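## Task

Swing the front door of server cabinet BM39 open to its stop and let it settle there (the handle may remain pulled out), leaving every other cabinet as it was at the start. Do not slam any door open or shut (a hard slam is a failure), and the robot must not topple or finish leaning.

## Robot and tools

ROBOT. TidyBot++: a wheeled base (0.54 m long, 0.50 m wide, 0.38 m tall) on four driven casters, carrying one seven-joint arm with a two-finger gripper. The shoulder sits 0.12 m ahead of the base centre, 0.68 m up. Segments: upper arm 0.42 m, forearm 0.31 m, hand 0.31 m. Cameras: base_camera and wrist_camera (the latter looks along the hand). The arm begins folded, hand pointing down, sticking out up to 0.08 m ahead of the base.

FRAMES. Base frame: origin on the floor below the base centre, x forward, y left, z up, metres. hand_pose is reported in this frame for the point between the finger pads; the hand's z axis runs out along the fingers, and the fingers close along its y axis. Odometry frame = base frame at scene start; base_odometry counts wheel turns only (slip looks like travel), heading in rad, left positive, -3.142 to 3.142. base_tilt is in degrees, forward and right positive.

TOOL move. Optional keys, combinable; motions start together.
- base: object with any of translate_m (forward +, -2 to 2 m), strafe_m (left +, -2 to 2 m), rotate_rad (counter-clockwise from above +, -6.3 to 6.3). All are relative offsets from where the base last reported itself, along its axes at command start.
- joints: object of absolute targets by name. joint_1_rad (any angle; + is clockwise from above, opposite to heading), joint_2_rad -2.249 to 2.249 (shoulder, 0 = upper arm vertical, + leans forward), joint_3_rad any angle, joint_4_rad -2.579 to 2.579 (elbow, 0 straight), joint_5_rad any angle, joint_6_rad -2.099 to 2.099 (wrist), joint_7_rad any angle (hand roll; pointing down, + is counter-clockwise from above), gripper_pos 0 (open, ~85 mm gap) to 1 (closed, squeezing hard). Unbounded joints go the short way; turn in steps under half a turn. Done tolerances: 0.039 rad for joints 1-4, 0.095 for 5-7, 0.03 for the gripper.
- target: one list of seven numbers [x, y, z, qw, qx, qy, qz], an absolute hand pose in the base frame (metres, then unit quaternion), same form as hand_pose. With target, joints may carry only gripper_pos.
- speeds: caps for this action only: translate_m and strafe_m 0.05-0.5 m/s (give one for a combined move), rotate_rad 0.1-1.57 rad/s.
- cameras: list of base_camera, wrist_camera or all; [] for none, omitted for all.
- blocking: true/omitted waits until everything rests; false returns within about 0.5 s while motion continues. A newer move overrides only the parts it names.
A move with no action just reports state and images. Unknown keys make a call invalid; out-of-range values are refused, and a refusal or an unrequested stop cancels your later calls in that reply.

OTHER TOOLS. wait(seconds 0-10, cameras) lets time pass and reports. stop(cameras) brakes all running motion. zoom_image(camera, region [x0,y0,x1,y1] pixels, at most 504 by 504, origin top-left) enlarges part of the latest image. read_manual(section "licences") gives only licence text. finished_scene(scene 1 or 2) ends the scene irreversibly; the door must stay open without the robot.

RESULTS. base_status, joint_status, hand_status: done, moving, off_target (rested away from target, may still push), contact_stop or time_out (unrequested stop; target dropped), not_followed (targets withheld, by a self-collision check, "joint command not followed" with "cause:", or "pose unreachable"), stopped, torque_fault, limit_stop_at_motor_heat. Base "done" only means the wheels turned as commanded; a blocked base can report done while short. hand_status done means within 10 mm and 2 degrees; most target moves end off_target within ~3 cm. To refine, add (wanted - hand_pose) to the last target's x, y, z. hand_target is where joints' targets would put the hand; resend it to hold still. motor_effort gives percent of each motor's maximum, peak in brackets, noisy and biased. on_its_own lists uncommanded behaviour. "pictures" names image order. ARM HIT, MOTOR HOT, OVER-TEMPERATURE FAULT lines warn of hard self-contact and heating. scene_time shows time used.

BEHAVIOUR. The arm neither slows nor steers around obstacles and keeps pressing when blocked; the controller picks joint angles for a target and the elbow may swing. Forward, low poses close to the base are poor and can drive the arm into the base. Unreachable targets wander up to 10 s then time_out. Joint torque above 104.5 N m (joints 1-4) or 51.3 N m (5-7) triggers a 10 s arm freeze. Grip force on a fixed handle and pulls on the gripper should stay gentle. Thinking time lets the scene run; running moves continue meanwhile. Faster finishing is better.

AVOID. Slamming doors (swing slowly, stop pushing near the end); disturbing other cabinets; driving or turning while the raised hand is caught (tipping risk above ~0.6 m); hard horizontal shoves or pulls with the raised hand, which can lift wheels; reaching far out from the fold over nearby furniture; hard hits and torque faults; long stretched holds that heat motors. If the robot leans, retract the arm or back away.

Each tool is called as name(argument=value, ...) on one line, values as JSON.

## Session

move(target=[0.48, 0.0, 1.09, 0.0, 0.707, 0.0, 0.707])

zoom_image(camera="base_camera", region=[0, 0, 320, 180])

zoom_image(camera="base_camera", region=[320, 0, 640, 180])

Scene clock: 2.13 s.
move: off_target
base_odometry: x=+0.000 y=+0.000 heading=+0.000
base_tilt: forward=+0.1 right=+0.6
base_status: not commanded
joint_positions: joint_1_rad=-0.030 joint_2_rad=-0.646 joint_3_rad=+3.133 joint_4_rad=-2.002 joint_5_rad=+0.020 joint_6_rad=-0.271 joint_7_rad=+1.576 gripper_pos=+0.000
joint_status: not commanded
motor_effort: joint_1_rad=+1(2) joint_2_rad=+1(5) joint_3_rad=+1(1) joint_4_rad=+22(22) joint_5_rad=+0(2) joint_6_rad=+8(9) joint_7_rad=+0(1)
hand_pose: x=+0.4833 y=+0.0149 z=+1.0671 quat_wxyz=(+0.000, +0.726, +0.022, +0.687) (m; base frame)
hand_target: x=+0.4800 y=+0.0000 z=+1.0900 quat_wxyz=(+0.000, +0.707, +0.000, +0.707) (m; base frame)
hand_status: off_target (0.028 m and 4.1 deg from the pose sent, 0.545 m and 82.8 deg at the start)
pictures: base_camera, wrist_camera
Images, in order (width x height): base_camera 644x364, wrist_camera 644x476.

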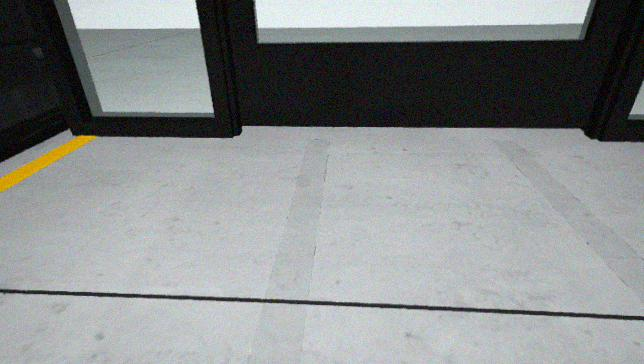

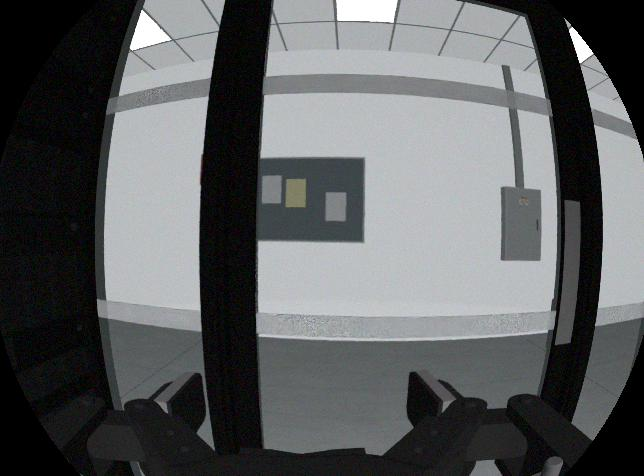

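Scaled by 1.575.

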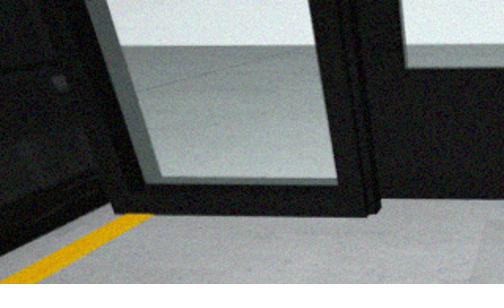

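Scaled by 1.575.

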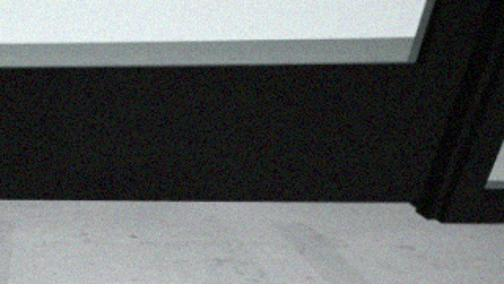

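move(base={"rotate_rad": 1.8})

move(base={"rotate_rad": 1.3})

move(base={"rotate_rad": 1.5})

Scene clock: 11.27 s.
move: done
base_odometry: x=+0.000 y=+0.000 heading=+1.799
base_tilt: forward=+0.1 right=+0.6
base_status: done
joint_positions: joint_1_rad=-0.026 joint_2_rad=-0.646 joint_3_rad=+3.140 joint_4_rad=-2.002 joint_5_rad=+0.020 joint_6_rad=-0.269 joint_7_rad=+1.576 gripper_pos=+0.000
joint_status: not commanded
motor_effort: joint_1_rad=+1(2) joint_2_rad=+1(2) joint_3_rad=+1(2) joint_4_rad=+22(22) joint_5_rad=+0(1) joint_6_rad=+8(9) joint_7_rad=+0(1)
hand_pose: x=+0.4835 y=+0.0100 z=+1.0678 quat_wxyz=(+0.002, +0.726, +0.017, +0.688) (m; base frame)
hand_target: x=+0.4800 y=+0.0000 z=+1.0900 quat_wxyz=(+0.000, +0.707, +0.000, +0.707) (m; base frame)
hand_status: not commanded
pictures: base_camera, wrist_camera
Images, in order (width x height): base_camera 644x364, wrist_camera 644x476.

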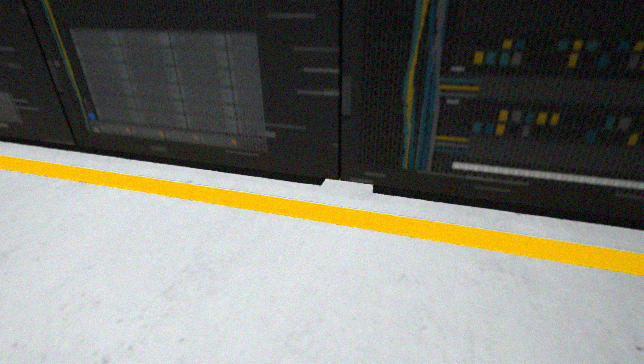

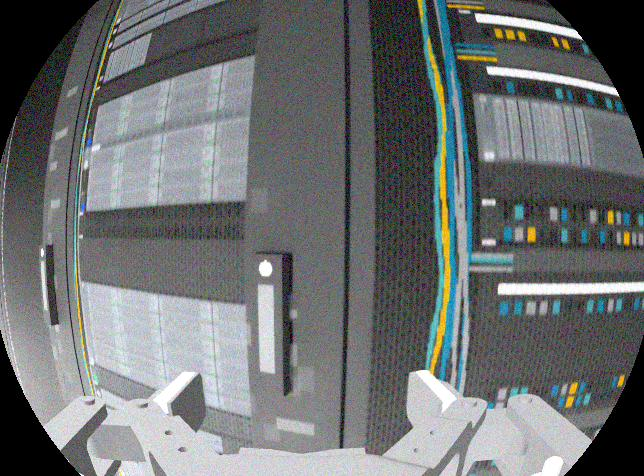

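Scene clock: 13.37 s.
move: done
base_odometry: x=+0.000 y=+0.000 heading=+3.099
base_tilt: forward=+0.0 right=+0.6
base_status: done
joint_positions: joint_1_rad=-0.024 joint_2_rad=-0.646 joint_3_rad=+3.142 joint_4_rad=-2.002 joint_5_rad=+0.020 joint_6_rad=-0.269 joint_7_rad=+1.576 gripper_pos=+0.000
joint_status: not commanded
motor_effort: joint_1_rad=+1(2) joint_2_rad=+1(2) joint_3_rad=+1(2) joint_4_rad=+22(22) joint_5_rad=+1(1) joint_6_rad=+9(9) joint_7_rad=-1(1)
hand_pose: x=+0.4836 y=+0.0082 z=+1.0679 quat_wxyz=(+0.002, +0.726, +0.016, +0.688) (m; base frame)
hand_target: x=+0.4800 y=+0.0000 z=+1.0900 quat_wxyz=(+0.000, +0.707, +0.000, +0.707) (m; base frame)
hand_status: not commanded
pictures: base_camera, wrist_camera
Images, in order (width x height): base_camera 644x364, wrist_camera 644x476.

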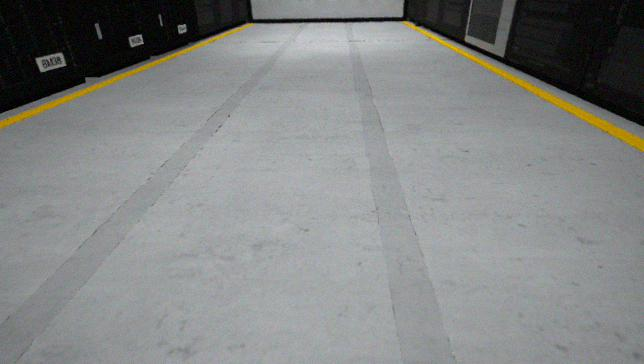

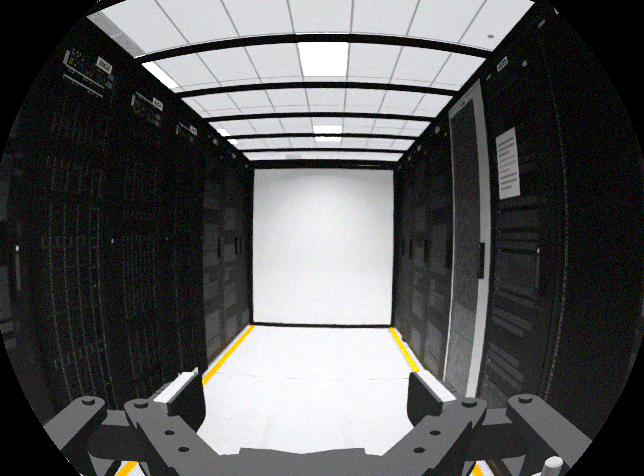

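Scene clock: 15.60 s.
move: done
base_odometry: x=+0.000 y=+0.000 heading=-1.685
base_tilt: forward=+0.1 right=+0.7
base_status: done
joint_positions: joint_1_rad=-0.023 joint_2_rad=-0.646 joint_3_rad=+3.143 joint_4_rad=-2.002 joint_5_rad=+0.020 joint_6_rad=-0.269 joint_7_rad=+1.576 gripper_pos=+0.000
joint_status: not commanded
motor_effort: joint_1_rad=+1(2) joint_2_rad=+1(2) joint_3_rad=+1(2) joint_4_rad=+22(22) joint_5_rad=+1(2) joint_6_rad=+8(9) joint_7_rad=+0(1)
hand_pose: x=+0.4836 y=+0.0074 z=+1.0680 quat_wxyz=(+0.002, +0.726, +0.015, +0.688) (m; base frame)
hand_target: x=+0.4800 y=+0.0000 z=+1.0900 quat_wxyz=(+0.000, +0.707, +0.000, +0.707) (m; base frame)
hand_status: not commanded
pictures: base_camera, wrist_camera
Images, in order (width x height): base_camera 644x364, wrist_camera 644x476.

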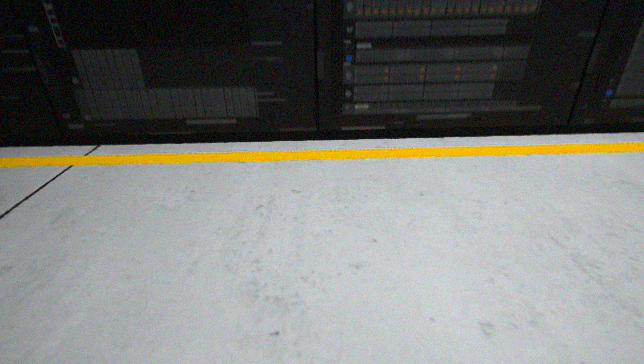

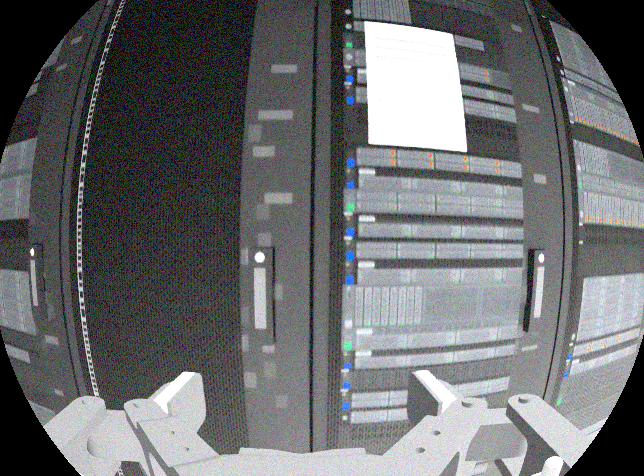

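move(base={"rotate_rad": -1.1})

zoom_image(camera="base_camera", region=[0, 0, 320, 140])

zoom_image(camera="base_camera", region=[320, 0, 640, 140])

zoom_image(camera="wrist_camera", region=[60, 0, 400, 476])

Scene clock: 26.03 s.
move: done
base_odometry: x=+0.000 y=+0.000 heading=-2.784
base_tilt: forward=+0.1 right=+0.6
base_status: done
joint_positions: joint_1_rad=-0.021 joint_2_rad=-0.646 joint_3_rad=+3.148 joint_4_rad=-2.002 joint_5_rad=+0.020 joint_6_rad=-0.268 joint_7_rad=+1.576 gripper_pos=+0.000
joint_status: not commanded
motor_effort: joint_1_rad=+1(2) joint_2_rad=+1(2) joint_3_rad=+1(2) joint_4_rad=+22(22) joint_5_rad=+0(1) joint_6_rad=+9(9) joint_7_rad=+0(1)
hand_pose: x=+0.4837 y=+0.0041 z=+1.0680 quat_wxyz=(+0.004, +0.726, +0.012, +0.688) (m; base frame)
hand_target: x=+0.4800 y=+0.0000 z=+1.0900 quat_wxyz=(+0.000, +0.707, +0.000, +0.707) (m; base frame)
hand_status: not commanded
pictures: base_camera, wrist_camera
Images, in order (width x height): base_camera 644x364, wrist_camera 644x476.

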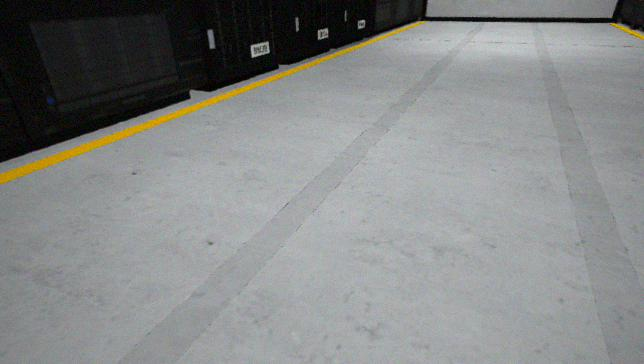

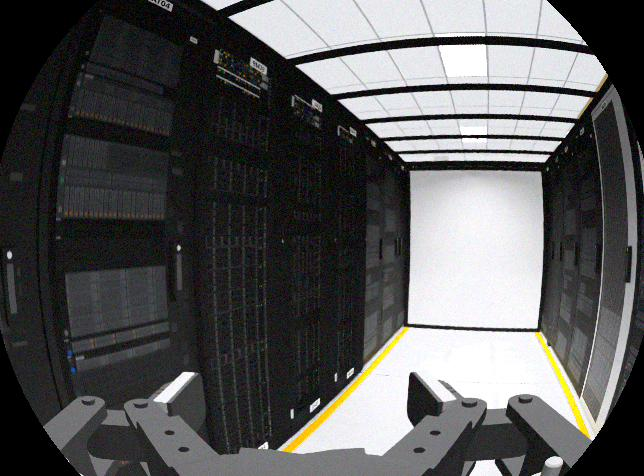

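Scaled by 1.575.

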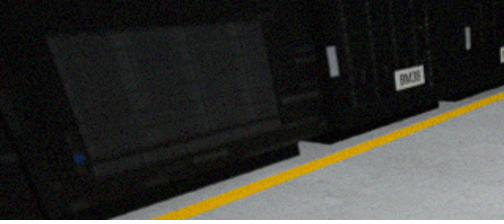

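Scaled by 1.575.

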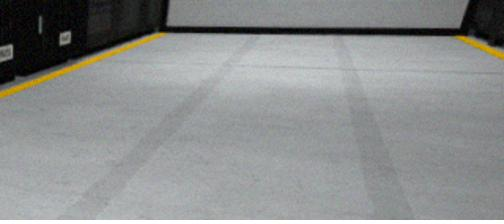

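Scaled by 1.059.

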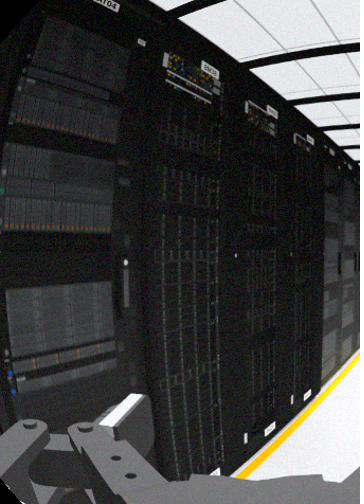

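move(base={"rotate_rad": -0.32}, cameras=["base_camera"])

Scene clock: 64.80 s.
move: done
base_odometry: x=+0.000 y=+0.000 heading=-3.104
base_tilt: forward=+0.1 right=+0.7
base_status: done
joint_positions: joint_1_rad=-0.020 joint_2_rad=-0.646 joint_3_rad=+3.148 joint_4_rad=-2.002 joint_5_rad=+0.020 joint_6_rad=-0.268 joint_7_rad=+1.576 gripper_pos=+0.000
joint_status: not commanded
motor_effort: joint_1_rad=+1(3) joint_2_rad=+0(2) joint_3_rad=+0(2) joint_4_rad=+22(22) joint_5_rad=+1(2) joint_6_rad=+9(9) joint_7_rad=+0(1)
hand_pose: x=+0.4838 y=+0.0036 z=+1.0681 quat_wxyz=(+0.004, +0.726, +0.011, +0.688) (m; base frame)
hand_target: x=+0.4800 y=+0.0000 z=+1.0900 quat_wxyz=(+0.000, +0.707, +0.000, +0.707) (m; base frame)
hand_status: not commanded
pictures: base_camera
Images, in order (width x height): base_camera 644x364.

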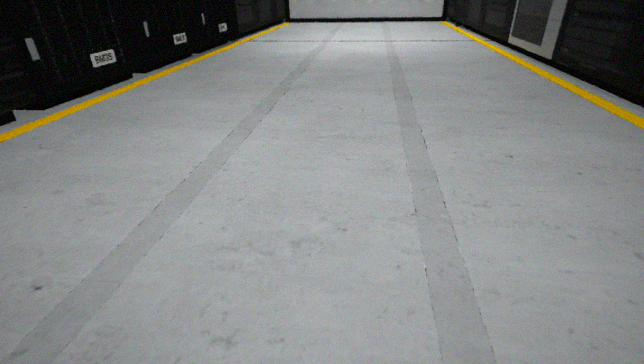

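zoom_image(camera="base_camera", region=[0, 0, 240, 130])

Scaled by 2.100.

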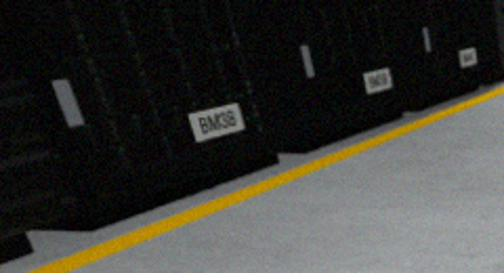

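move(base={"translate_m": 1.98}, cameras=["base_camera"])

move(base={"rotate_rad": 1.571})

Scene clock: 81.33 s.
move: done
base_odometry: x=-1.979 y=-0.075 heading=-3.104
base_tilt: forward=+0.1 right=+0.6
base_status: done
joint_positions: joint_1_rad=-0.020 joint_2_rad=-0.650 joint_3_rad=+3.148 joint_4_rad=-2.002 joint_5_rad=+0.020 joint_6_rad=-0.267 joint_7_rad=+1.576 gripper_pos=+0.000
joint_status: not commanded
motor_effort: joint_1_rad=+1(2) joint_2_rad=+1(5) joint_3_rad=+1(1) joint_4_rad=+22(22) joint_5_rad=+0(2) joint_6_rad=+9(9) joint_7_rad=+0(1)
hand_pose: x=+0.4822 y=+0.0036 z=+1.0700 quat_wxyz=(+0.004, +0.724, +0.011, +0.690) (m; base frame)
hand_target: x=+0.4800 y=+0.0000 z=+1.0900 quat_wxyz=(+0.000, +0.707, +0.000, +0.707) (m; base frame)
hand_status: not commanded
pictures: base_camera
Images, in order (width x height): base_camera 644x364.

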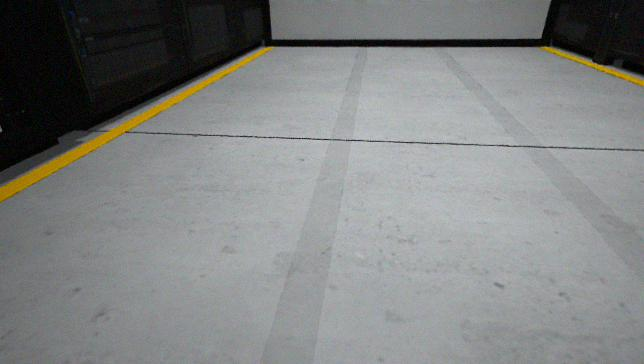

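Scene clock: 83.63 s.
move: done
base_odometry: x=-1.979 y=-0.075 heading=-1.534
base_tilt: forward=+0.2 right=+0.6
base_status: done
joint_positions: joint_1_rad=-0.020 joint_2_rad=-0.650 joint_3_rad=+3.147 joint_4_rad=-2.002 joint_5_rad=+0.020 joint_6_rad=-0.267 joint_7_rad=+1.576 gripper_pos=+0.000
joint_status: not commanded
motor_effort: joint_1_rad=+1(2) joint_2_rad=+0(2) joint_3_rad=+0(2) joint_4_rad=+22(22) joint_5_rad=+0(2) joint_6_rad=+8(9) joint_7_rad=+0(1)
hand_pose: x=+0.4822 y=+0.0043 z=+1.0700 quat_wxyz=(+0.004, +0.724, +0.012, +0.690) (m; base frame)
hand_target: x=+0.4800 y=+0.0000 z=+1.0900 quat_wxyz=(+0.000, +0.707, +0.000, +0.707) (m; base frame)
hand_status: not commanded
pictures: base_camera, wrist_camera
Images, in order (width x height): base_camera 644x364, wrist_camera 644x476.

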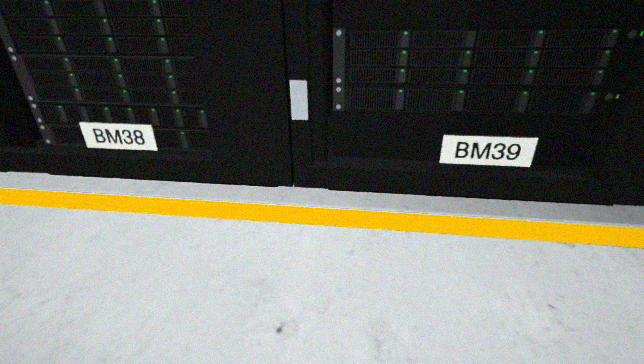

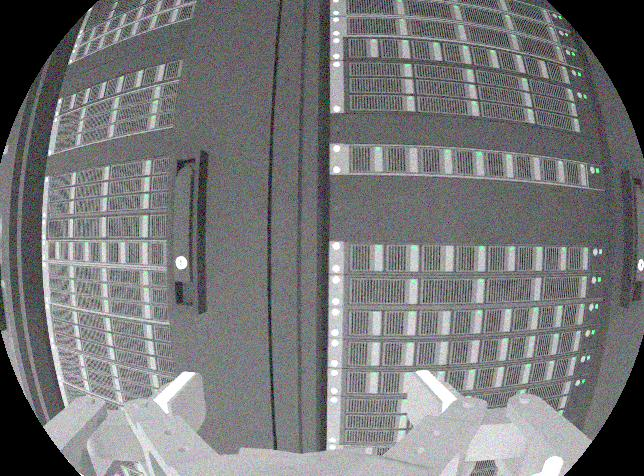

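move(base={"rotate_rad": -0.133}, cameras=[])

move(base={"strafe_m": -0.41})

Scene clock: 104.83 s.
move: done
base_odometry: x=-1.979 y=-0.075 heading=-1.666
base_tilt: forward=+0.1 right=+0.6
base_status: done
joint_positions: joint_1_rad=-0.020 joint_2_rad=-0.650 joint_3_rad=+3.148 joint_4_rad=-2.002 joint_5_rad=+0.020 joint_6_rad=-0.267 joint_7_rad=+1.576 gripper_pos=+0.000
joint_status: not commanded
motor_effort: joint_1_rad=+1(2) joint_2_rad=+1(2) joint_3_rad=+0(2) joint_4_rad=+22(22) joint_5_rad=+1(1) joint_6_rad=+8(9) joint_7_rad=+0(1)
hand_pose: x=+0.4822 y=+0.0036 z=+1.0700 quat_wxyz=(+0.004, +0.724, +0.011, +0.690) (m; base frame)
hand_target: x=+0.4800 y=+0.0000 z=+1.0900 quat_wxyz=(+0.000, +0.707, +0.000, +0.707) (m; base frame)
hand_status: not commanded
pictures: none
No camera images: "cameras" was empty.

Scene clock: 107.00 s.
move: done
base_odometry: x=-2.387 y=-0.036 heading=-1.666
base_tilt: forward=+0.0 right=+0.7
base_status: done
joint_positions: joint_1_rad=-0.020 joint_2_rad=-0.650 joint_3_rad=+3.150 joint_4_rad=-2.002 joint_5_rad=+0.020 joint_6_rad=-0.267 joint_7_rad=+1.576 gripper_pos=+0.000
joint_status: not commanded
motor_effort: joint_1_rad=+1(2) joint_2_rad=+2(2) joint_3_rad=+1(4) joint_4_rad=+22(22) joint_5_rad=+1(2) joint_6_rad=+8(9) joint_7_rad=+0(1)
hand_pose: x=+0.4823 y=+0.0026 z=+1.0700 quat_wxyz=(+0.004, +0.724, +0.010, +0.690) (m; base frame)
hand_target: x=+0.4800 y=+0.0000 z=+1.0900 quat_wxyz=(+0.000, +0.707, +0.000, +0.707) (m; base frame)
hand_status: not commanded
pictures: base_camera, wrist_camera
Images, in order (width x height): base_camera 644x364, wrist_camera 644x476.

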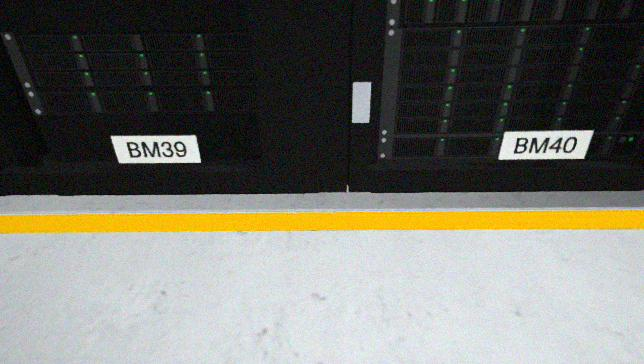

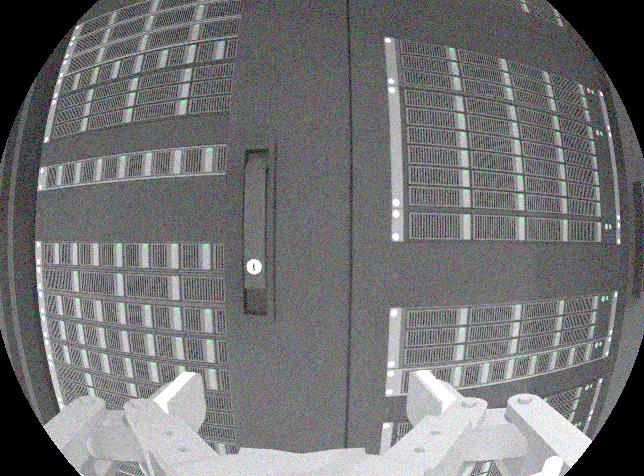

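move(base={"strafe_m": 0.064, "translate_m": 0.006}, target=[0.60, 0, 1.128, 0.007, 0.707, 0.007, 0.707], joints={"gripper_pos": 0.45}, cameras=["wrist_camera"])

Scene clock: 116.97 s.
move: off_target
base_odometry: x=-2.324 y=-0.048 heading=-1.666
base_tilt: forward=+0.1 right=+0.5
base_status: done
joint_positions: joint_1_rad=-0.020 joint_2_rad=-0.347 joint_3_rad=+3.149 joint_4_rad=-1.777 joint_5_rad=+0.020 joint_6_rad=-0.191 joint_7_rad=+1.576 gripper_pos=+0.450
joint_status: all done
motor_effort: joint_1_rad=+1(2) joint_2_rad=-9(11) joint_3_rad=+0(2) joint_4_rad=+22(22) joint_5_rad=+1(1) joint_6_rad=+8(9) joint_7_rad=+0(0)
hand_pose: x=+0.5983 y=+0.0055 z=+1.1057 quat_wxyz=(+0.005, +0.725, +0.012, +0.689) (m; base frame)
hand_target: x=+0.6000 y=+0.0000 z=+1.1280 quat_wxyz=(+0.007, +0.707, +0.007, +0.707) (m; base frame)
hand_status: off_target (0.023 m and 3.0 deg from the pose sent, 0.131 m and 2.8 deg at the start)
pictures: wrist_camera
Images, in order (width x height): wrist_camera 644x476.

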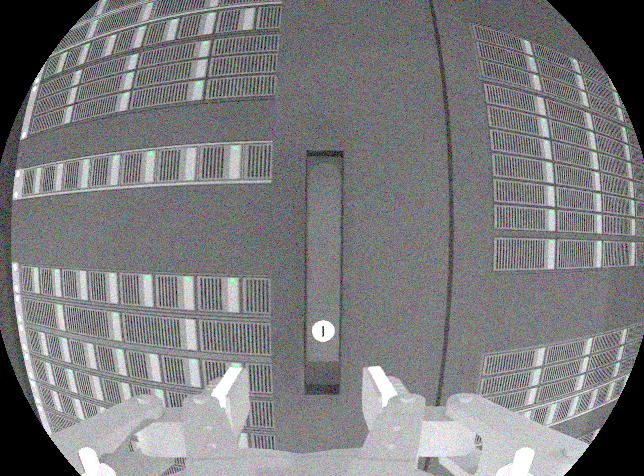

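move(target=[0.642, -0.009, 1.14, 0.007, 0.707, 0.007, 0.707], joints={"gripper_pos": 0.5}, cameras=["wrist_camera"])

Scene clock: 123.60 s.
move: off_target
base_odometry: x=-2.324 y=-0.048 heading=-1.666
base_tilt: forward=+0.1 right=+0.7
base_status: not commanded
joint_positions: joint_1_rad=-0.064 joint_2_rad=-0.249 joint_3_rad=+3.223 joint_4_rad=-1.670 joint_5_rad=+0.020 joint_6_rad=-0.185 joint_7_rad=+1.576 gripper_pos=+0.500
joint_status: all done
motor_effort: joint_1_rad=+1(2) joint_2_rad=-13(15) joint_3_rad=+0(1) joint_4_rad=+22(23) joint_5_rad=+0(2) joint_6_rad=+9(9) joint_7_rad=+0(1)
hand_pose: x=+0.6383 y=-0.0167 z=+1.1253 quat_wxyz=(+0.008, +0.720, -0.005, +0.694) (m; base frame)
hand_target: x=+0.6420 y=-0.0090 z=+1.1400 quat_wxyz=(+0.007, +0.707, +0.007, +0.707) (m; base frame)
hand_status: off_target (0.017 m and 2.5 deg from the pose sent, 0.057 m and 3.0 deg at the start)
pictures: wrist_camera
Images, in order (width x height): wrist_camera 644x476.

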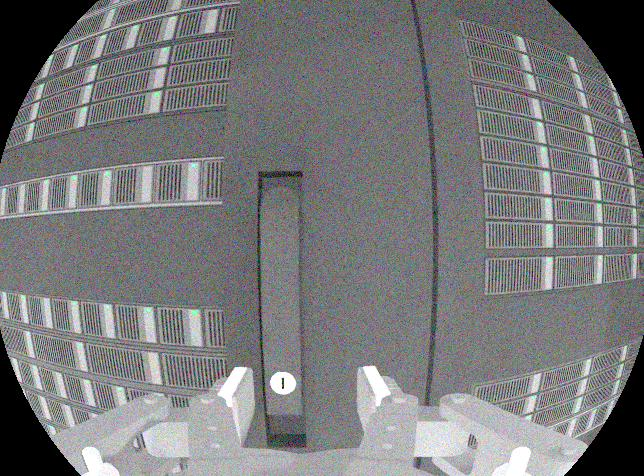

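move(target=[0.660, -0.001, 1.126, 0.007, 0.707, 0.007, 0.707], joints={"gripper_pos": 0.5}, cameras=["wrist_camera"])

Scene clock: 131.40 s.
move: done
base_odometry: x=-2.324 y=-0.048 heading=-1.666
base_tilt: forward=+0.1 right=+0.7
base_status: not commanded
joint_positions: joint_1_rad=-0.042 joint_2_rad=-0.212 joint_3_rad=+3.177 joint_4_rad=-1.670 joint_5_rad=+0.020 joint_6_rad=-0.130 joint_7_rad=+1.576 gripper_pos=+0.500
joint_status: all done
motor_effort: joint_1_rad=+1(2) joint_2_rad=-15(16) joint_3_rad=+0(1) joint_4_rad=+22(23) joint_5_rad=+0(1) joint_6_rad=+8(9) joint_7_rad=+0(1)
hand_pose: x=+0.6548 y=+0.0012 z=+1.1230 quat_wxyz=(+0.005, +0.713, +0.008, +0.701) (m; base frame)
hand_target: x=+0.6600 y=-0.0010 z=+1.1260 quat_wxyz=(+0.007, +0.707, +0.007, +0.707) (m; base frame)
hand_status: done (0.006 m and 1.1 deg from the pose sent, 0.027 m and 2.5 deg at the start)
pictures: wrist_camera
Images, in order (width x height): wrist_camera 644x476.

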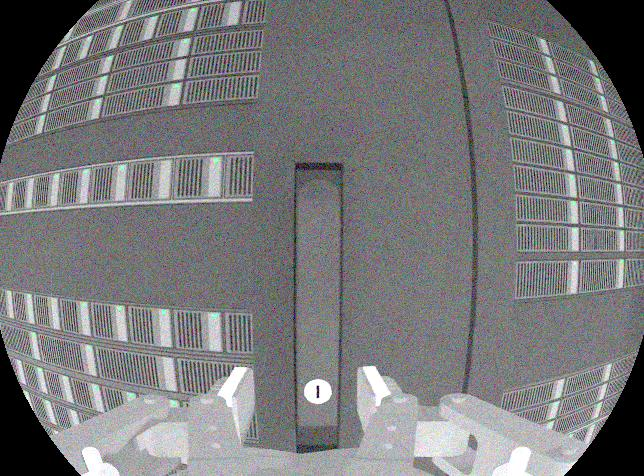

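move(target=[0.663, -0.005, 1.114, 0.007, 0.707, 0.007, 0.707], joints={"gripper_pos": 0.55}, cameras=["wrist_camera"])

Scene clock: 140.67 s.
move: done
base_odometry: x=-2.324 y=-0.048 heading=-1.666
base_tilt: forward=+0.1 right=+0.6
base_status: not commanded
joint_positions: joint_1_rad=-0.063 joint_2_rad=-0.210 joint_3_rad=+3.211 joint_4_rad=-1.704 joint_5_rad=+0.020 joint_6_rad=-0.090 joint_7_rad=+1.576 gripper_pos=+0.550
joint_status: all done
motor_effort: joint_1_rad=+2(2) joint_2_rad=-14(15) joint_3_rad=+0(1) joint_4_rad=+22(23) joint_5_rad=+2(2) joint_6_rad=+8(9) joint_7_rad=+0(1)
hand_pose: x=+0.6571 y=-0.0084 z=+1.1133 quat_wxyz=(+0.006, +0.712, +0.001, +0.702) (m; base frame)
hand_target: x=+0.6630 y=-0.0050 z=+1.1140 quat_wxyz=(+0.007, +0.707, +0.007, +0.707) (m; base frame)
hand_status: done (0.007 m and 1.0 deg from the pose sent, 0.014 m and 1.1 deg at the start)
pictures: wrist_camera
Images, in order (width x height): wrist_camera 644x476.

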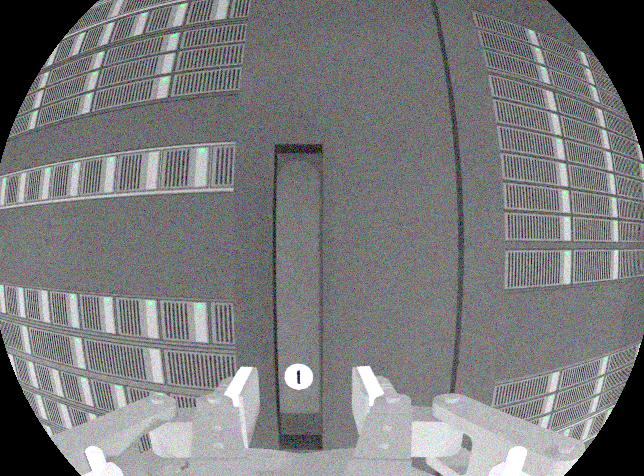

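move(target=[0.674, -0.003, 1.100, 0.007, 0.707, 0.007, 0.707], joints={"gripper_pos": 0.6}, cameras=["wrist_camera"])

Scene clock: 150.17 s.
move: done
base_odometry: x=-2.324 y=-0.048 heading=-1.666
base_tilt: forward=+0.1 right=+0.7
base_status: not commanded
joint_positions: joint_1_rad=-0.063 joint_2_rad=-0.183 joint_3_rad=+3.209 joint_4_rad=-1.727 joint_5_rad=+0.020 joint_6_rad=-0.034 joint_7_rad=+1.576 gripper_pos=+0.600
joint_status: all done
motor_effort: joint_1_rad=+1(2) joint_2_rad=-15(17) joint_3_rad=+0(1) joint_4_rad=+22(23) joint_5_rad=+1(2) joint_6_rad=+9(9) joint_7_rad=+0(1)
hand_pose: x=+0.6690 y=-0.0058 z=+1.1013 quat_wxyz=(+0.006, +0.710, +0.003, +0.704) (m; base frame)
hand_target: x=+0.6740 y=-0.0030 z=+1.1000 quat_wxyz=(+0.007, +0.707, +0.007, +0.707) (m; base frame)
hand_status: done (0.006 m and 0.6 deg from the pose sent, 0.022 m and 1.0 deg at the start)
pictures: wrist_camera
Images, in order (width x height): wrist_camera 644x476.

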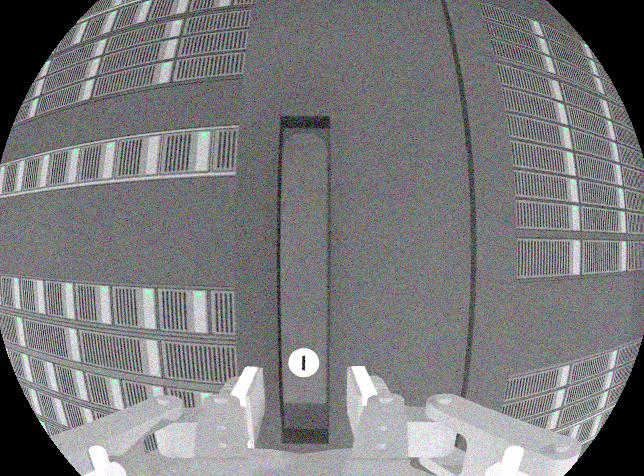

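move(joints={"gripper_pos": 1.0}, cameras=["wrist_camera"])

Scene clock: 157.77 s.
move: done
base_odometry: x=-2.324 y=-0.048 heading=-1.666
base_tilt: forward=+0.1 right=+0.6
base_status: not commanded
joint_positions: joint_1_rad=-0.063 joint_2_rad=-0.183 joint_3_rad=+3.209 joint_4_rad=-1.727 joint_5_rad=+0.020 joint_6_rad=-0.034 joint_7_rad=+1.576 gripper_pos=+0.999
joint_status: all done
motor_effort: joint_1_rad=+1(1) joint_2_rad=-15(16) joint_3_rad=+0(0) joint_4_rad=+22(22) joint_5_rad=+0(1) joint_6_rad=+9(9) joint_7_rad=+0(0)
hand_pose: x=+0.6690 y=-0.0058 z=+1.1013 quat_wxyz=(+0.006, +0.710, +0.003, +0.704) (m; base frame)
hand_target: x=+0.6740 y=-0.0030 z=+1.1000 quat_wxyz=(+0.007, +0.707, +0.007, +0.707) (m; base frame)
hand_status: not commanded
pictures: wrist_camera
Images, in order (width x height): wrist_camera 644x476.

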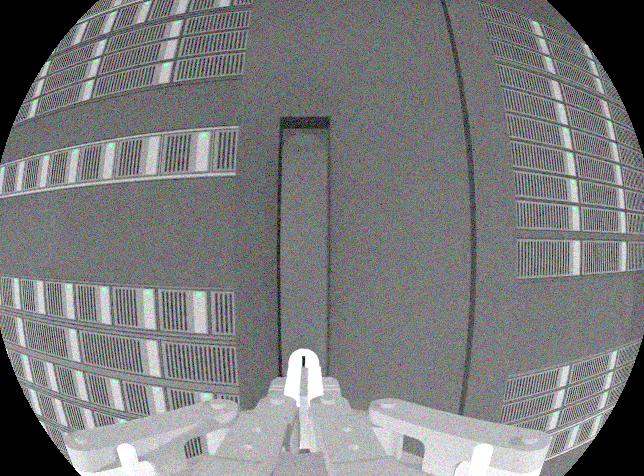

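move(joints={"gripper_pos": 0.6}, cameras=[])

move(target=[0.687, -0.003, 1.096, 0.007, 0.707, 0.007, 0.707], cameras=["wrist_camera"])

Scene clock: 169.50 s.
move: done
base_odometry: x=-2.324 y=-0.048 heading=-1.666
base_tilt: forward=+0.1 right=+0.6
base_status: not commanded
joint_positions: joint_1_rad=-0.063 joint_2_rad=-0.183 joint_3_rad=+3.209 joint_4_rad=-1.727 joint_5_rad=+0.020 joint_6_rad=-0.034 joint_7_rad=+1.576 gripper_pos=+0.600
joint_status: all done
motor_effort: joint_1_rad=+1(2) joint_2_rad=-16(16) joint_3_rad=+0(0) joint_4_rad=+22(22) joint_5_rad=+1(1) joint_6_rad=+8(9) joint_7_rad=+0(1)
hand_pose: x=+0.6690 y=-0.0058 z=+1.1013 quat_wxyz=(+0.006, +0.710, +0.003, +0.704) (m; base frame)
hand_target: x=+0.6740 y=-0.0030 z=+1.1000 quat_wxyz=(+0.007, +0.707, +0.007, +0.707) (m; base frame)
hand_status: not commanded
pictures: none
No camera images: "cameras" was empty.

Scene clock: 170.27 s.
move: done
base_odometry: x=-2.324 y=-0.048 heading=-1.666
base_tilt: forward=+0.1 right=+0.6
base_status: not commanded
joint_positions: joint_1_rad=-0.063 joint_2_rad=-0.152 joint_3_rad=+3.211 joint_4_rad=-1.727 joint_5_rad=+0.020 joint_6_rad=-0.018 joint_7_rad=+1.576 gripper_pos=+0.600
joint_status: not commanded
motor_effort: joint_1_rad=+1(2) joint_2_rad=-17(19) joint_3_rad=+0(0) joint_4_rad=+22(23) joint_5_rad=+0(1) joint_6_rad=+8(9) joint_7_rad=-1(1)
hand_pose: x=+0.6817 y=-0.0062 z=+1.0897 quat_wxyz=(+0.007, +0.715, +0.003, +0.699) (m; base frame)
hand_target: x=+0.6870 y=-0.0030 z=+1.0960 quat_wxyz=(+0.007, +0.707, +0.007, +0.707) (m; base frame)
hand_status: done (0.009 m and 1.3 deg from the pose sent, 0.019 m and 0.6 deg at the start)
pictures: wrist_camera
Images, in order (width x height): wrist_camera 644x476.

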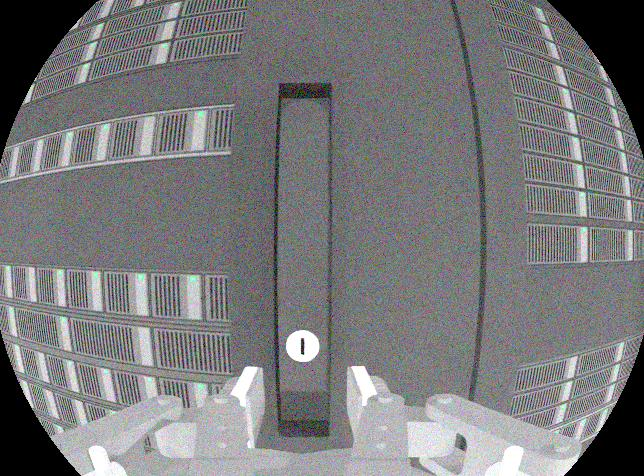

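move(joints={"gripper_pos": 1.0}, cameras=["wrist_camera"])

Scene clock: 174.10 s.
move: done
base_odometry: x=-2.324 y=-0.048 heading=-1.666
base_tilt: forward=+0.1 right=+0.6
base_status: not commanded
joint_positions: joint_1_rad=-0.063 joint_2_rad=-0.152 joint_3_rad=+3.211 joint_4_rad=-1.727 joint_5_rad=+0.020 joint_6_rad=-0.018 joint_7_rad=+1.576 gripper_pos=+0.999
joint_status: all done
motor_effort: joint_1_rad=+1(2) joint_2_rad=-17(17) joint_3_rad=+0(0) joint_4_rad=+22(23) joint_5_rad=-1(1) joint_6_rad=+9(9) joint_7_rad=+0(1)
hand_pose: x=+0.6817 y=-0.0062 z=+1.0897 quat_wxyz=(+0.007, +0.715, +0.003, +0.699) (m; base frame)
hand_target: x=+0.6870 y=-0.0030 z=+1.0960 quat_wxyz=(+0.007, +0.707, +0.007, +0.707) (m; base frame)
hand_status: not commanded
pictures: wrist_camera
Images, in order (width x height): wrist_camera 644x476.

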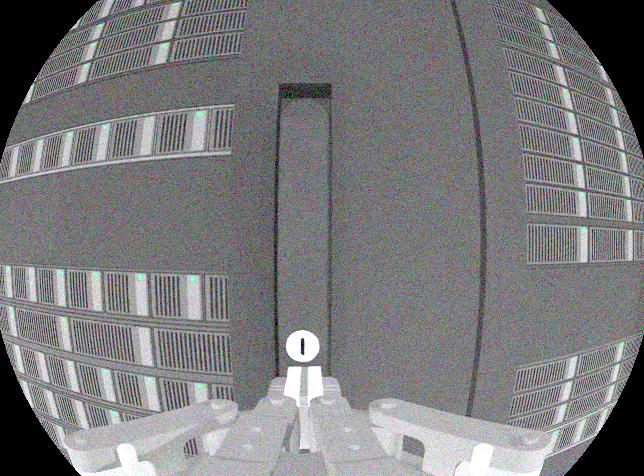

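move(joints={"gripper_pos": 0.6}, cameras=[])

move(target=[0.690, -0.003, 1.107, 0.007, 0.707, 0.007, 0.707], cameras=["wrist_camera"])

Scene clock: 181.77 s.
move: done
base_odometry: x=-2.324 y=-0.048 heading=-1.666
base_tilt: forward=+0.1 right=+0.7
base_status: not commanded
joint_positions: joint_1_rad=-0.063 joint_2_rad=-0.152 joint_3_rad=+3.211 joint_4_rad=-1.727 joint_5_rad=+0.020 joint_6_rad=-0.018 joint_7_rad=+1.576 gripper_pos=+0.600
joint_status: all done
motor_effort: joint_1_rad=+1(2) joint_2_rad=-16(17) joint_3_rad=+0(0) joint_4_rad=+22(23) joint_5_rad=+1(1) joint_6_rad=+8(9) joint_7_rad=+0(1)
hand_pose: x=+0.6817 y=-0.0062 z=+1.0897 quat_wxyz=(+0.007, +0.715, +0.003, +0.699) (m; base frame)
hand_target: x=+0.6870 y=-0.0030 z=+1.0960 quat_wxyz=(+0.007, +0.707, +0.007, +0.707) (m; base frame)
hand_status: not commanded
pictures: none
No camera images: "cameras" was empty.

Scene clock: 182.47 s.
move: done
base_odometry: x=-2.324 y=-0.048 heading=-1.666
base_tilt: forward=+0.1 right=+0.6
base_status: not commanded
joint_positions: joint_1_rad=-0.063 joint_2_rad=-0.147 joint_3_rad=+3.211 joint_4_rad=-1.693 joint_5_rad=+0.020 joint_6_rad=-0.018 joint_7_rad=+1.576 gripper_pos=+0.600
joint_status: not commanded
motor_effort: joint_1_rad=+1(2) joint_2_rad=-17(18) joint_3_rad=+0(0) joint_4_rad=+22(23) joint_5_rad=+0(1) joint_6_rad=+9(9) joint_7_rad=+0(1)
hand_pose: x=+0.6838 y=-0.0063 z=+1.1082 quat_wxyz=(+0.008, +0.705, +0.003, +0.710) (m; base frame)
hand_target: x=+0.6900 y=-0.0030 z=+1.1070 quat_wxyz=(+0.007, +0.707, +0.007, +0.707) (m; base frame)
hand_status: done (0.007 m and 0.6 deg from the pose sent, 0.019 m and 1.3 deg at the start)
pictures: wrist_camera
Images, in order (width x height): wrist_camera 644x476.

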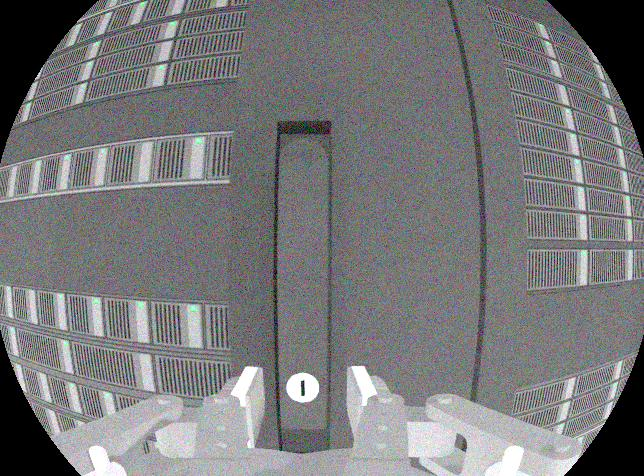

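move(target=[0.703, -0.003, 1.101, 0.007, 0.707, 0.007, 0.707], cameras=[])

move(joints={"gripper_pos": 1.0}, cameras=["wrist_camera"])

Scene clock: 189.07 s.
move: off_target
base_odometry: x=-2.324 y=-0.048 heading=-1.666
base_tilt: forward=+0.0 right=+0.6
base_status: not commanded
joint_positions: joint_1_rad=-0.084 joint_2_rad=-0.133 joint_3_rad=+3.233 joint_4_rad=-1.689 joint_5_rad=+0.020 joint_6_rad=-0.012 joint_7_rad=+1.576 gripper_pos=+0.600
joint_status: not commanded
motor_effort: joint_1_rad=+1(2) joint_2_rad=-13(17) joint_3_rad=+0(1) joint_4_rad=+25(26) joint_5_rad=+1(1) joint_6_rad=+11(11) joint_7_rad=-1(1)
hand_pose: x=+0.6901 y=-0.0076 z=+1.1042 quat_wxyz=(+0.007, +0.706, +0.002, +0.708) (m; base frame)
hand_target: x=+0.7030 y=-0.0030 z=+1.1010 quat_wxyz=(+0.007, +0.707, +0.007, +0.707) (m; base frame)
hand_status: off_target (0.014 m and 0.6 deg from the pose sent, 0.021 m and 0.6 deg at the start)
pictures: none
No camera images: "cameras" was empty.

Scene clock: 189.83 s.
move: off_target
base_odometry: x=-2.324 y=-0.048 heading=-1.666
base_tilt: forward=+0.1 right=+0.6
base_status: not commanded
joint_positions: joint_1_rad=-0.092 joint_2_rad=-0.137 joint_3_rad=+3.236 joint_4_rad=-1.691 joint_5_rad=+0.020 joint_6_rad=-0.012 joint_7_rad=+1.576 gripper_pos=+0.820
joint_status: gripper_pos off_target (ended at +0.820, target +1.000)
motor_effort: joint_1_rad=+0(6) joint_2_rad=-10(13) joint_3_rad=+0(6) joint_4_rad=+25(27) joint_5_rad=+1(1) joint_6_rad=+11(13) joint_7_rad=+0(0)
hand_pose: x=+0.6886 y=-0.0051 z=+1.1048 quat_wxyz=(+0.005, +0.706, +0.004, +0.708) (m; base frame)
hand_target: x=+0.7030 y=-0.0030 z=+1.1010 quat_wxyz=(+0.007, +0.707, +0.007, +0.707) (m; base frame)
hand_status: not commanded
pictures: wrist_camera
Images, in order (width x height): wrist_camera 644x476.

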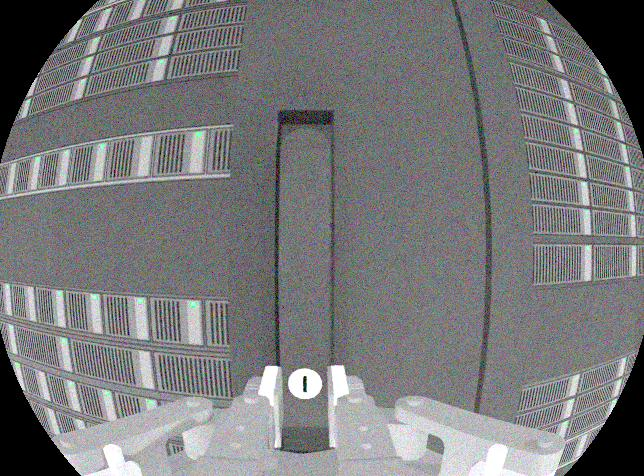

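move(target=[0.668, -0.004, 1.112, 0.007, 0.707, 0.007, 0.707], cameras=[])

move(target=[0.644, -0.004, 1.118, 0.007, 0.707, 0.007, 0.707], cameras=["wrist_camera"])

move(target=[0.619, -0.004, 1.127, 0.007, 0.805, 0.007, 0.594], cameras=[])

move(target=[0.589, -0.004, 1.144, 0.007, 0.86, 0.007, 0.510], cameras=["wrist_camera"])

Scene clock: 200.27 s.
move: off_target
base_odometry: x=-2.324 y=-0.048 heading=-1.666
base_tilt: forward=+0.1 right=+0.6
base_status: not commanded
joint_positions: joint_1_rad=-0.084 joint_2_rad=-0.145 joint_3_rad=+3.228 joint_4_rad=-1.697 joint_5_rad=+0.020 joint_6_rad=-0.014 joint_7_rad=+1.576 gripper_pos=+0.820
joint_status: not commanded
motor_effort: joint_1_rad=+1(2) joint_2_rad=-21(23) joint_3_rad=-1(1) joint_4_rad=+22(25) joint_5_rad=+1(2) joint_6_rad=+9(11) joint_7_rad=+0(0)
hand_pose: x=+0.6850 y=-0.0051 z=+1.1053 quat_wxyz=(+0.005, +0.706, +0.004, +0.709) (m; base frame)
hand_target: x=+0.6680 y=-0.0040 z=+1.1120 quat_wxyz=(+0.007, +0.707, +0.007, +0.707) (m; base frame)
hand_status: off_target (0.018 m and 0.5 deg from the pose sent, 0.022 m and 0.5 deg at the start)
pictures: none
No camera images: "cameras" was empty.

Scene clock: 201.03 s.
move: off_target
base_odometry: x=-2.324 y=-0.048 heading=-1.666
base_tilt: forward=+0.2 right=+0.6
base_status: not commanded
joint_positions: joint_1_rad=-0.072 joint_2_rad=-0.188 joint_3_rad=+3.215 joint_4_rad=-1.718 joint_5_rad=+0.020 joint_6_rad=-0.044 joint_7_rad=+1.576 gripper_pos=+0.822
joint_status: not commanded
motor_effort: joint_1_rad=+1(1) joint_2_rad=-23(25) joint_3_rad=-1(1) joint_4_rad=+22(22) joint_5_rad=+0(2) joint_6_rad=+9(10) joint_7_rad=+0(0)
hand_pose: x=+0.6666 y=-0.0047 z=+1.1072 quat_wxyz=(+0.004, +0.708, +0.004, +0.706) (m; base frame)
hand_target: x=+0.6440 y=-0.0040 z=+1.1180 quat_wxyz=(+0.007, +0.707, +0.007, +0.707) (m; base frame)
hand_status: off_target (0.025 m and 0.5 deg from the pose sent, 0.043 m and 0.5 deg at the start)
pictures: wrist_camera
Images, in order (width x height): wrist_camera 644x476.

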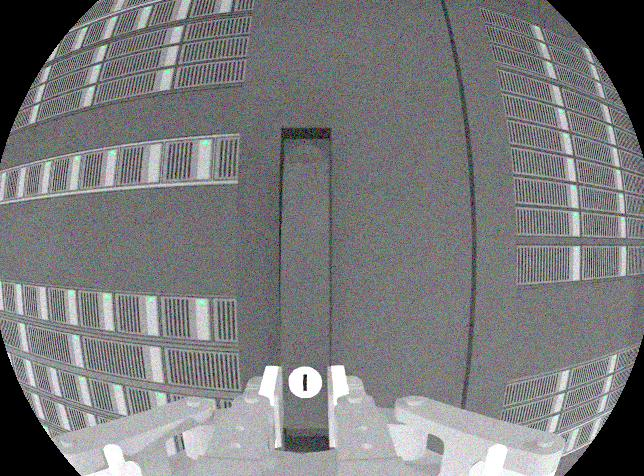

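Scene clock: 202.83 s.
move: off_target
base_odometry: x=-2.324 y=-0.048 heading=-1.666
base_tilt: forward=+0.0 right=+0.6
base_status: not commanded
joint_positions: joint_1_rad=-0.047 joint_2_rad=-0.174 joint_3_rad=+3.185 joint_4_rad=-1.387 joint_5_rad=+0.020 joint_6_rad=-0.636 joint_7_rad=+1.576 gripper_pos=+0.822
joint_status: not commanded
motor_effort: joint_1_rad=+1(2) joint_2_rad=-24(25) joint_3_rad=+0(1) joint_4_rad=+20(23) joint_5_rad=+1(2) joint_6_rad=+5(8) joint_7_rad=+1(1)
hand_pose: x=+0.6405 y=-0.0033 z=+1.1208 quat_wxyz=(+0.007, +0.798, +0.005, +0.602) (m; base frame)
hand_target: x=+0.6190 y=-0.0040 z=+1.1270 quat_wxyz=(+0.007, +0.805, +0.007, +0.594) (m; base frame)
hand_status: off_target (0.022 m and 1.2 deg from the pose sent, 0.052 m and 17.0 deg at the start)
pictures: none
No camera images: "cameras" was empty.

Scene clock: 204.27 s.
move: off_target
base_odometry: x=-2.324 y=-0.048 heading=-1.666
base_tilt: forward=+0.1 right=+0.6
base_status: not commanded
joint_positions: joint_1_rad=-0.046 joint_2_rad=-0.068 joint_3_rad=+3.183 joint_4_rad=-1.053 joint_5_rad=+0.020 joint_6_rad=-1.065 joint_7_rad=+1.576 gripper_pos=+0.823
joint_status: not commanded
motor_effort: joint_1_rad=+1(2) joint_2_rad=-29(31) joint_3_rad=+0(1) joint_4_rad=+20(21) joint_5_rad=+2(3) joint_6_rad=+0(5) joint_7_rad=+1(1)
hand_pose: x=+0.6289 y=-0.0029 z=+1.1318 quat_wxyz=(+0.009, +0.855, +0.003, +0.519) (m; base frame)
hand_target: x=+0.5890 y=-0.0040 z=+1.1440 quat_wxyz=(+0.007, +0.860, +0.007, +0.510) (m; base frame)
hand_status: off_target (0.042 m and 1.3 deg from the pose sent, 0.056 m and 12.7 deg at the start)
pictures: wrist_camera
Images, in order (width x height): wrist_camera 644x476.

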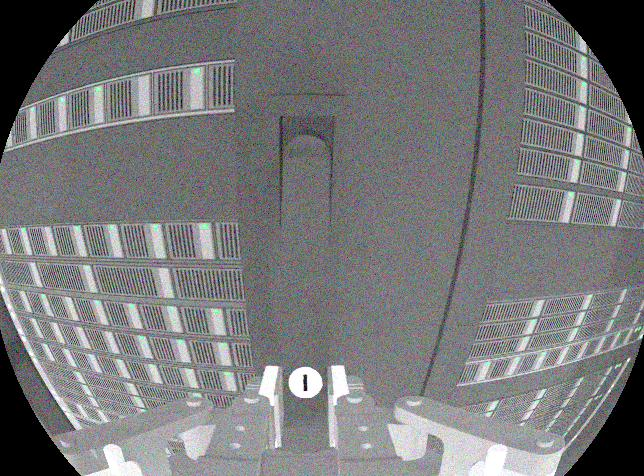

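move(target=[0.609, 0.026, 1.147, -0.141, 0.838, -0.085, 0.519], cameras=[])

move(target=[0.609, 0.063, 1.168, -0.325, 0.786, -0.198, 0.487], cameras=["wrist_camera"])

move(target=[0.609, 0.082, 1.201, -0.491, 0.693, -0.302, 0.431], cameras=["wrist_camera"])

Scene clock: 211.23 s.
move: off_target
base_odometry: x=-2.324 y=-0.048 heading=-1.666
base_tilt: forward=+0.1 right=+0.6
base_status: not commanded
joint_positions: joint_1_rad=-0.035 joint_2_rad=-0.076 joint_3_rad=+3.239 joint_4_rad=-1.076 joint_5_rad=-0.160 joint_6_rad=-1.045 joint_7_rad=+1.518 gripper_pos=+0.823
joint_status: not commanded
motor_effort: joint_1_rad=+0(2) joint_2_rad=-23(31) joint_3_rad=-2(3) joint_4_rad=+18(19) joint_5_rad=-4(5) joint_6_rad=+3(4) joint_7_rad=-3(4)
hand_pose: x=+0.6294 y=+0.0093 z=+1.1326 quat_wxyz=(-0.081, +0.849, -0.049, +0.520) (m; base frame)
hand_target: x=+0.6090 y=+0.0260 z=+1.1470 quat_wxyz=(-0.141, +0.839, -0.085, +0.519) (m; base frame)
hand_status: off_target (0.030 m and 8.2 deg from the pose sent, 0.038 m and 20.1 deg at the start)
pictures: none
No camera images: "cameras" was empty.

Scene clock: 212.33 s.
move: off_target
base_odometry: x=-2.324 y=-0.048 heading=-1.666
base_tilt: forward=+0.0 right=+0.6
base_status: not commanded
joint_positions: joint_1_rad=-0.035 joint_2_rad=-0.125 joint_3_rad=+3.300 joint_4_rad=-1.148 joint_5_rad=-0.438 joint_6_rad=-1.018 joint_7_rad=+1.307 gripper_pos=+0.823
joint_status: not commanded
motor_effort: joint_1_rad=+0(2) joint_2_rad=-18(23) joint_3_rad=-1(2) joint_4_rad=+21(22) joint_5_rad=-6(7) joint_6_rad=+9(11) joint_7_rad=-2(3)
hand_pose: x=+0.6110 y=+0.0449 z=+1.1451 quat_wxyz=(-0.261, +0.814, -0.165, +0.493) (m; base frame)
hand_target: x=+0.6090 y=+0.0630 z=+1.1680 quat_wxyz=(-0.325, +0.786, -0.198, +0.487) (m; base frame)
hand_status: off_target (0.029 m and 8.9 deg from the pose sent, 0.067 m and 33.9 deg at the start)
pictures: wrist_camera
Images, in order (width x height): wrist_camera 644x476.

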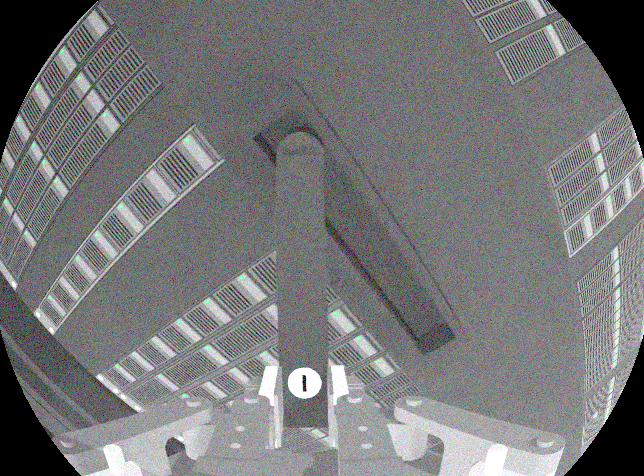

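Scene clock: 213.57 s.
move: off_target
base_odometry: x=-2.324 y=-0.048 heading=-1.666
base_tilt: forward=+0.1 right=+0.6
base_status: not commanded
joint_positions: joint_1_rad=-0.047 joint_2_rad=-0.140 joint_3_rad=+3.353 joint_4_rad=-1.235 joint_5_rad=-0.711 joint_6_rad=-0.903 joint_7_rad=+1.128 gripper_pos=+0.823
joint_status: not commanded
motor_effort: joint_1_rad=+1(1) joint_2_rad=-16(18) joint_3_rad=-1(2) joint_4_rad=+21(22) joint_5_rad=-7(8) joint_6_rad=+8(9) joint_7_rad=-3(3)
hand_pose: x=+0.6172 y=+0.0670 z=+1.1701 quat_wxyz=(-0.425, +0.736, -0.273, +0.451) (m; base frame)
hand_target: x=+0.6090 y=+0.0820 z=+1.2010 quat_wxyz=(-0.491, +0.694, -0.302, +0.431) (m; base frame)
hand_status: off_target (0.035 m and 9.8 deg from the pose sent, 0.067 m and 34.5 deg at the start)
pictures: wrist_camera
Images, in order (width x height): wrist_camera 644x476.

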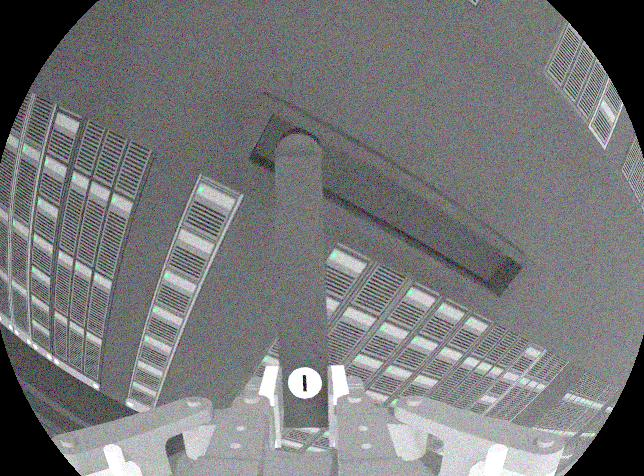

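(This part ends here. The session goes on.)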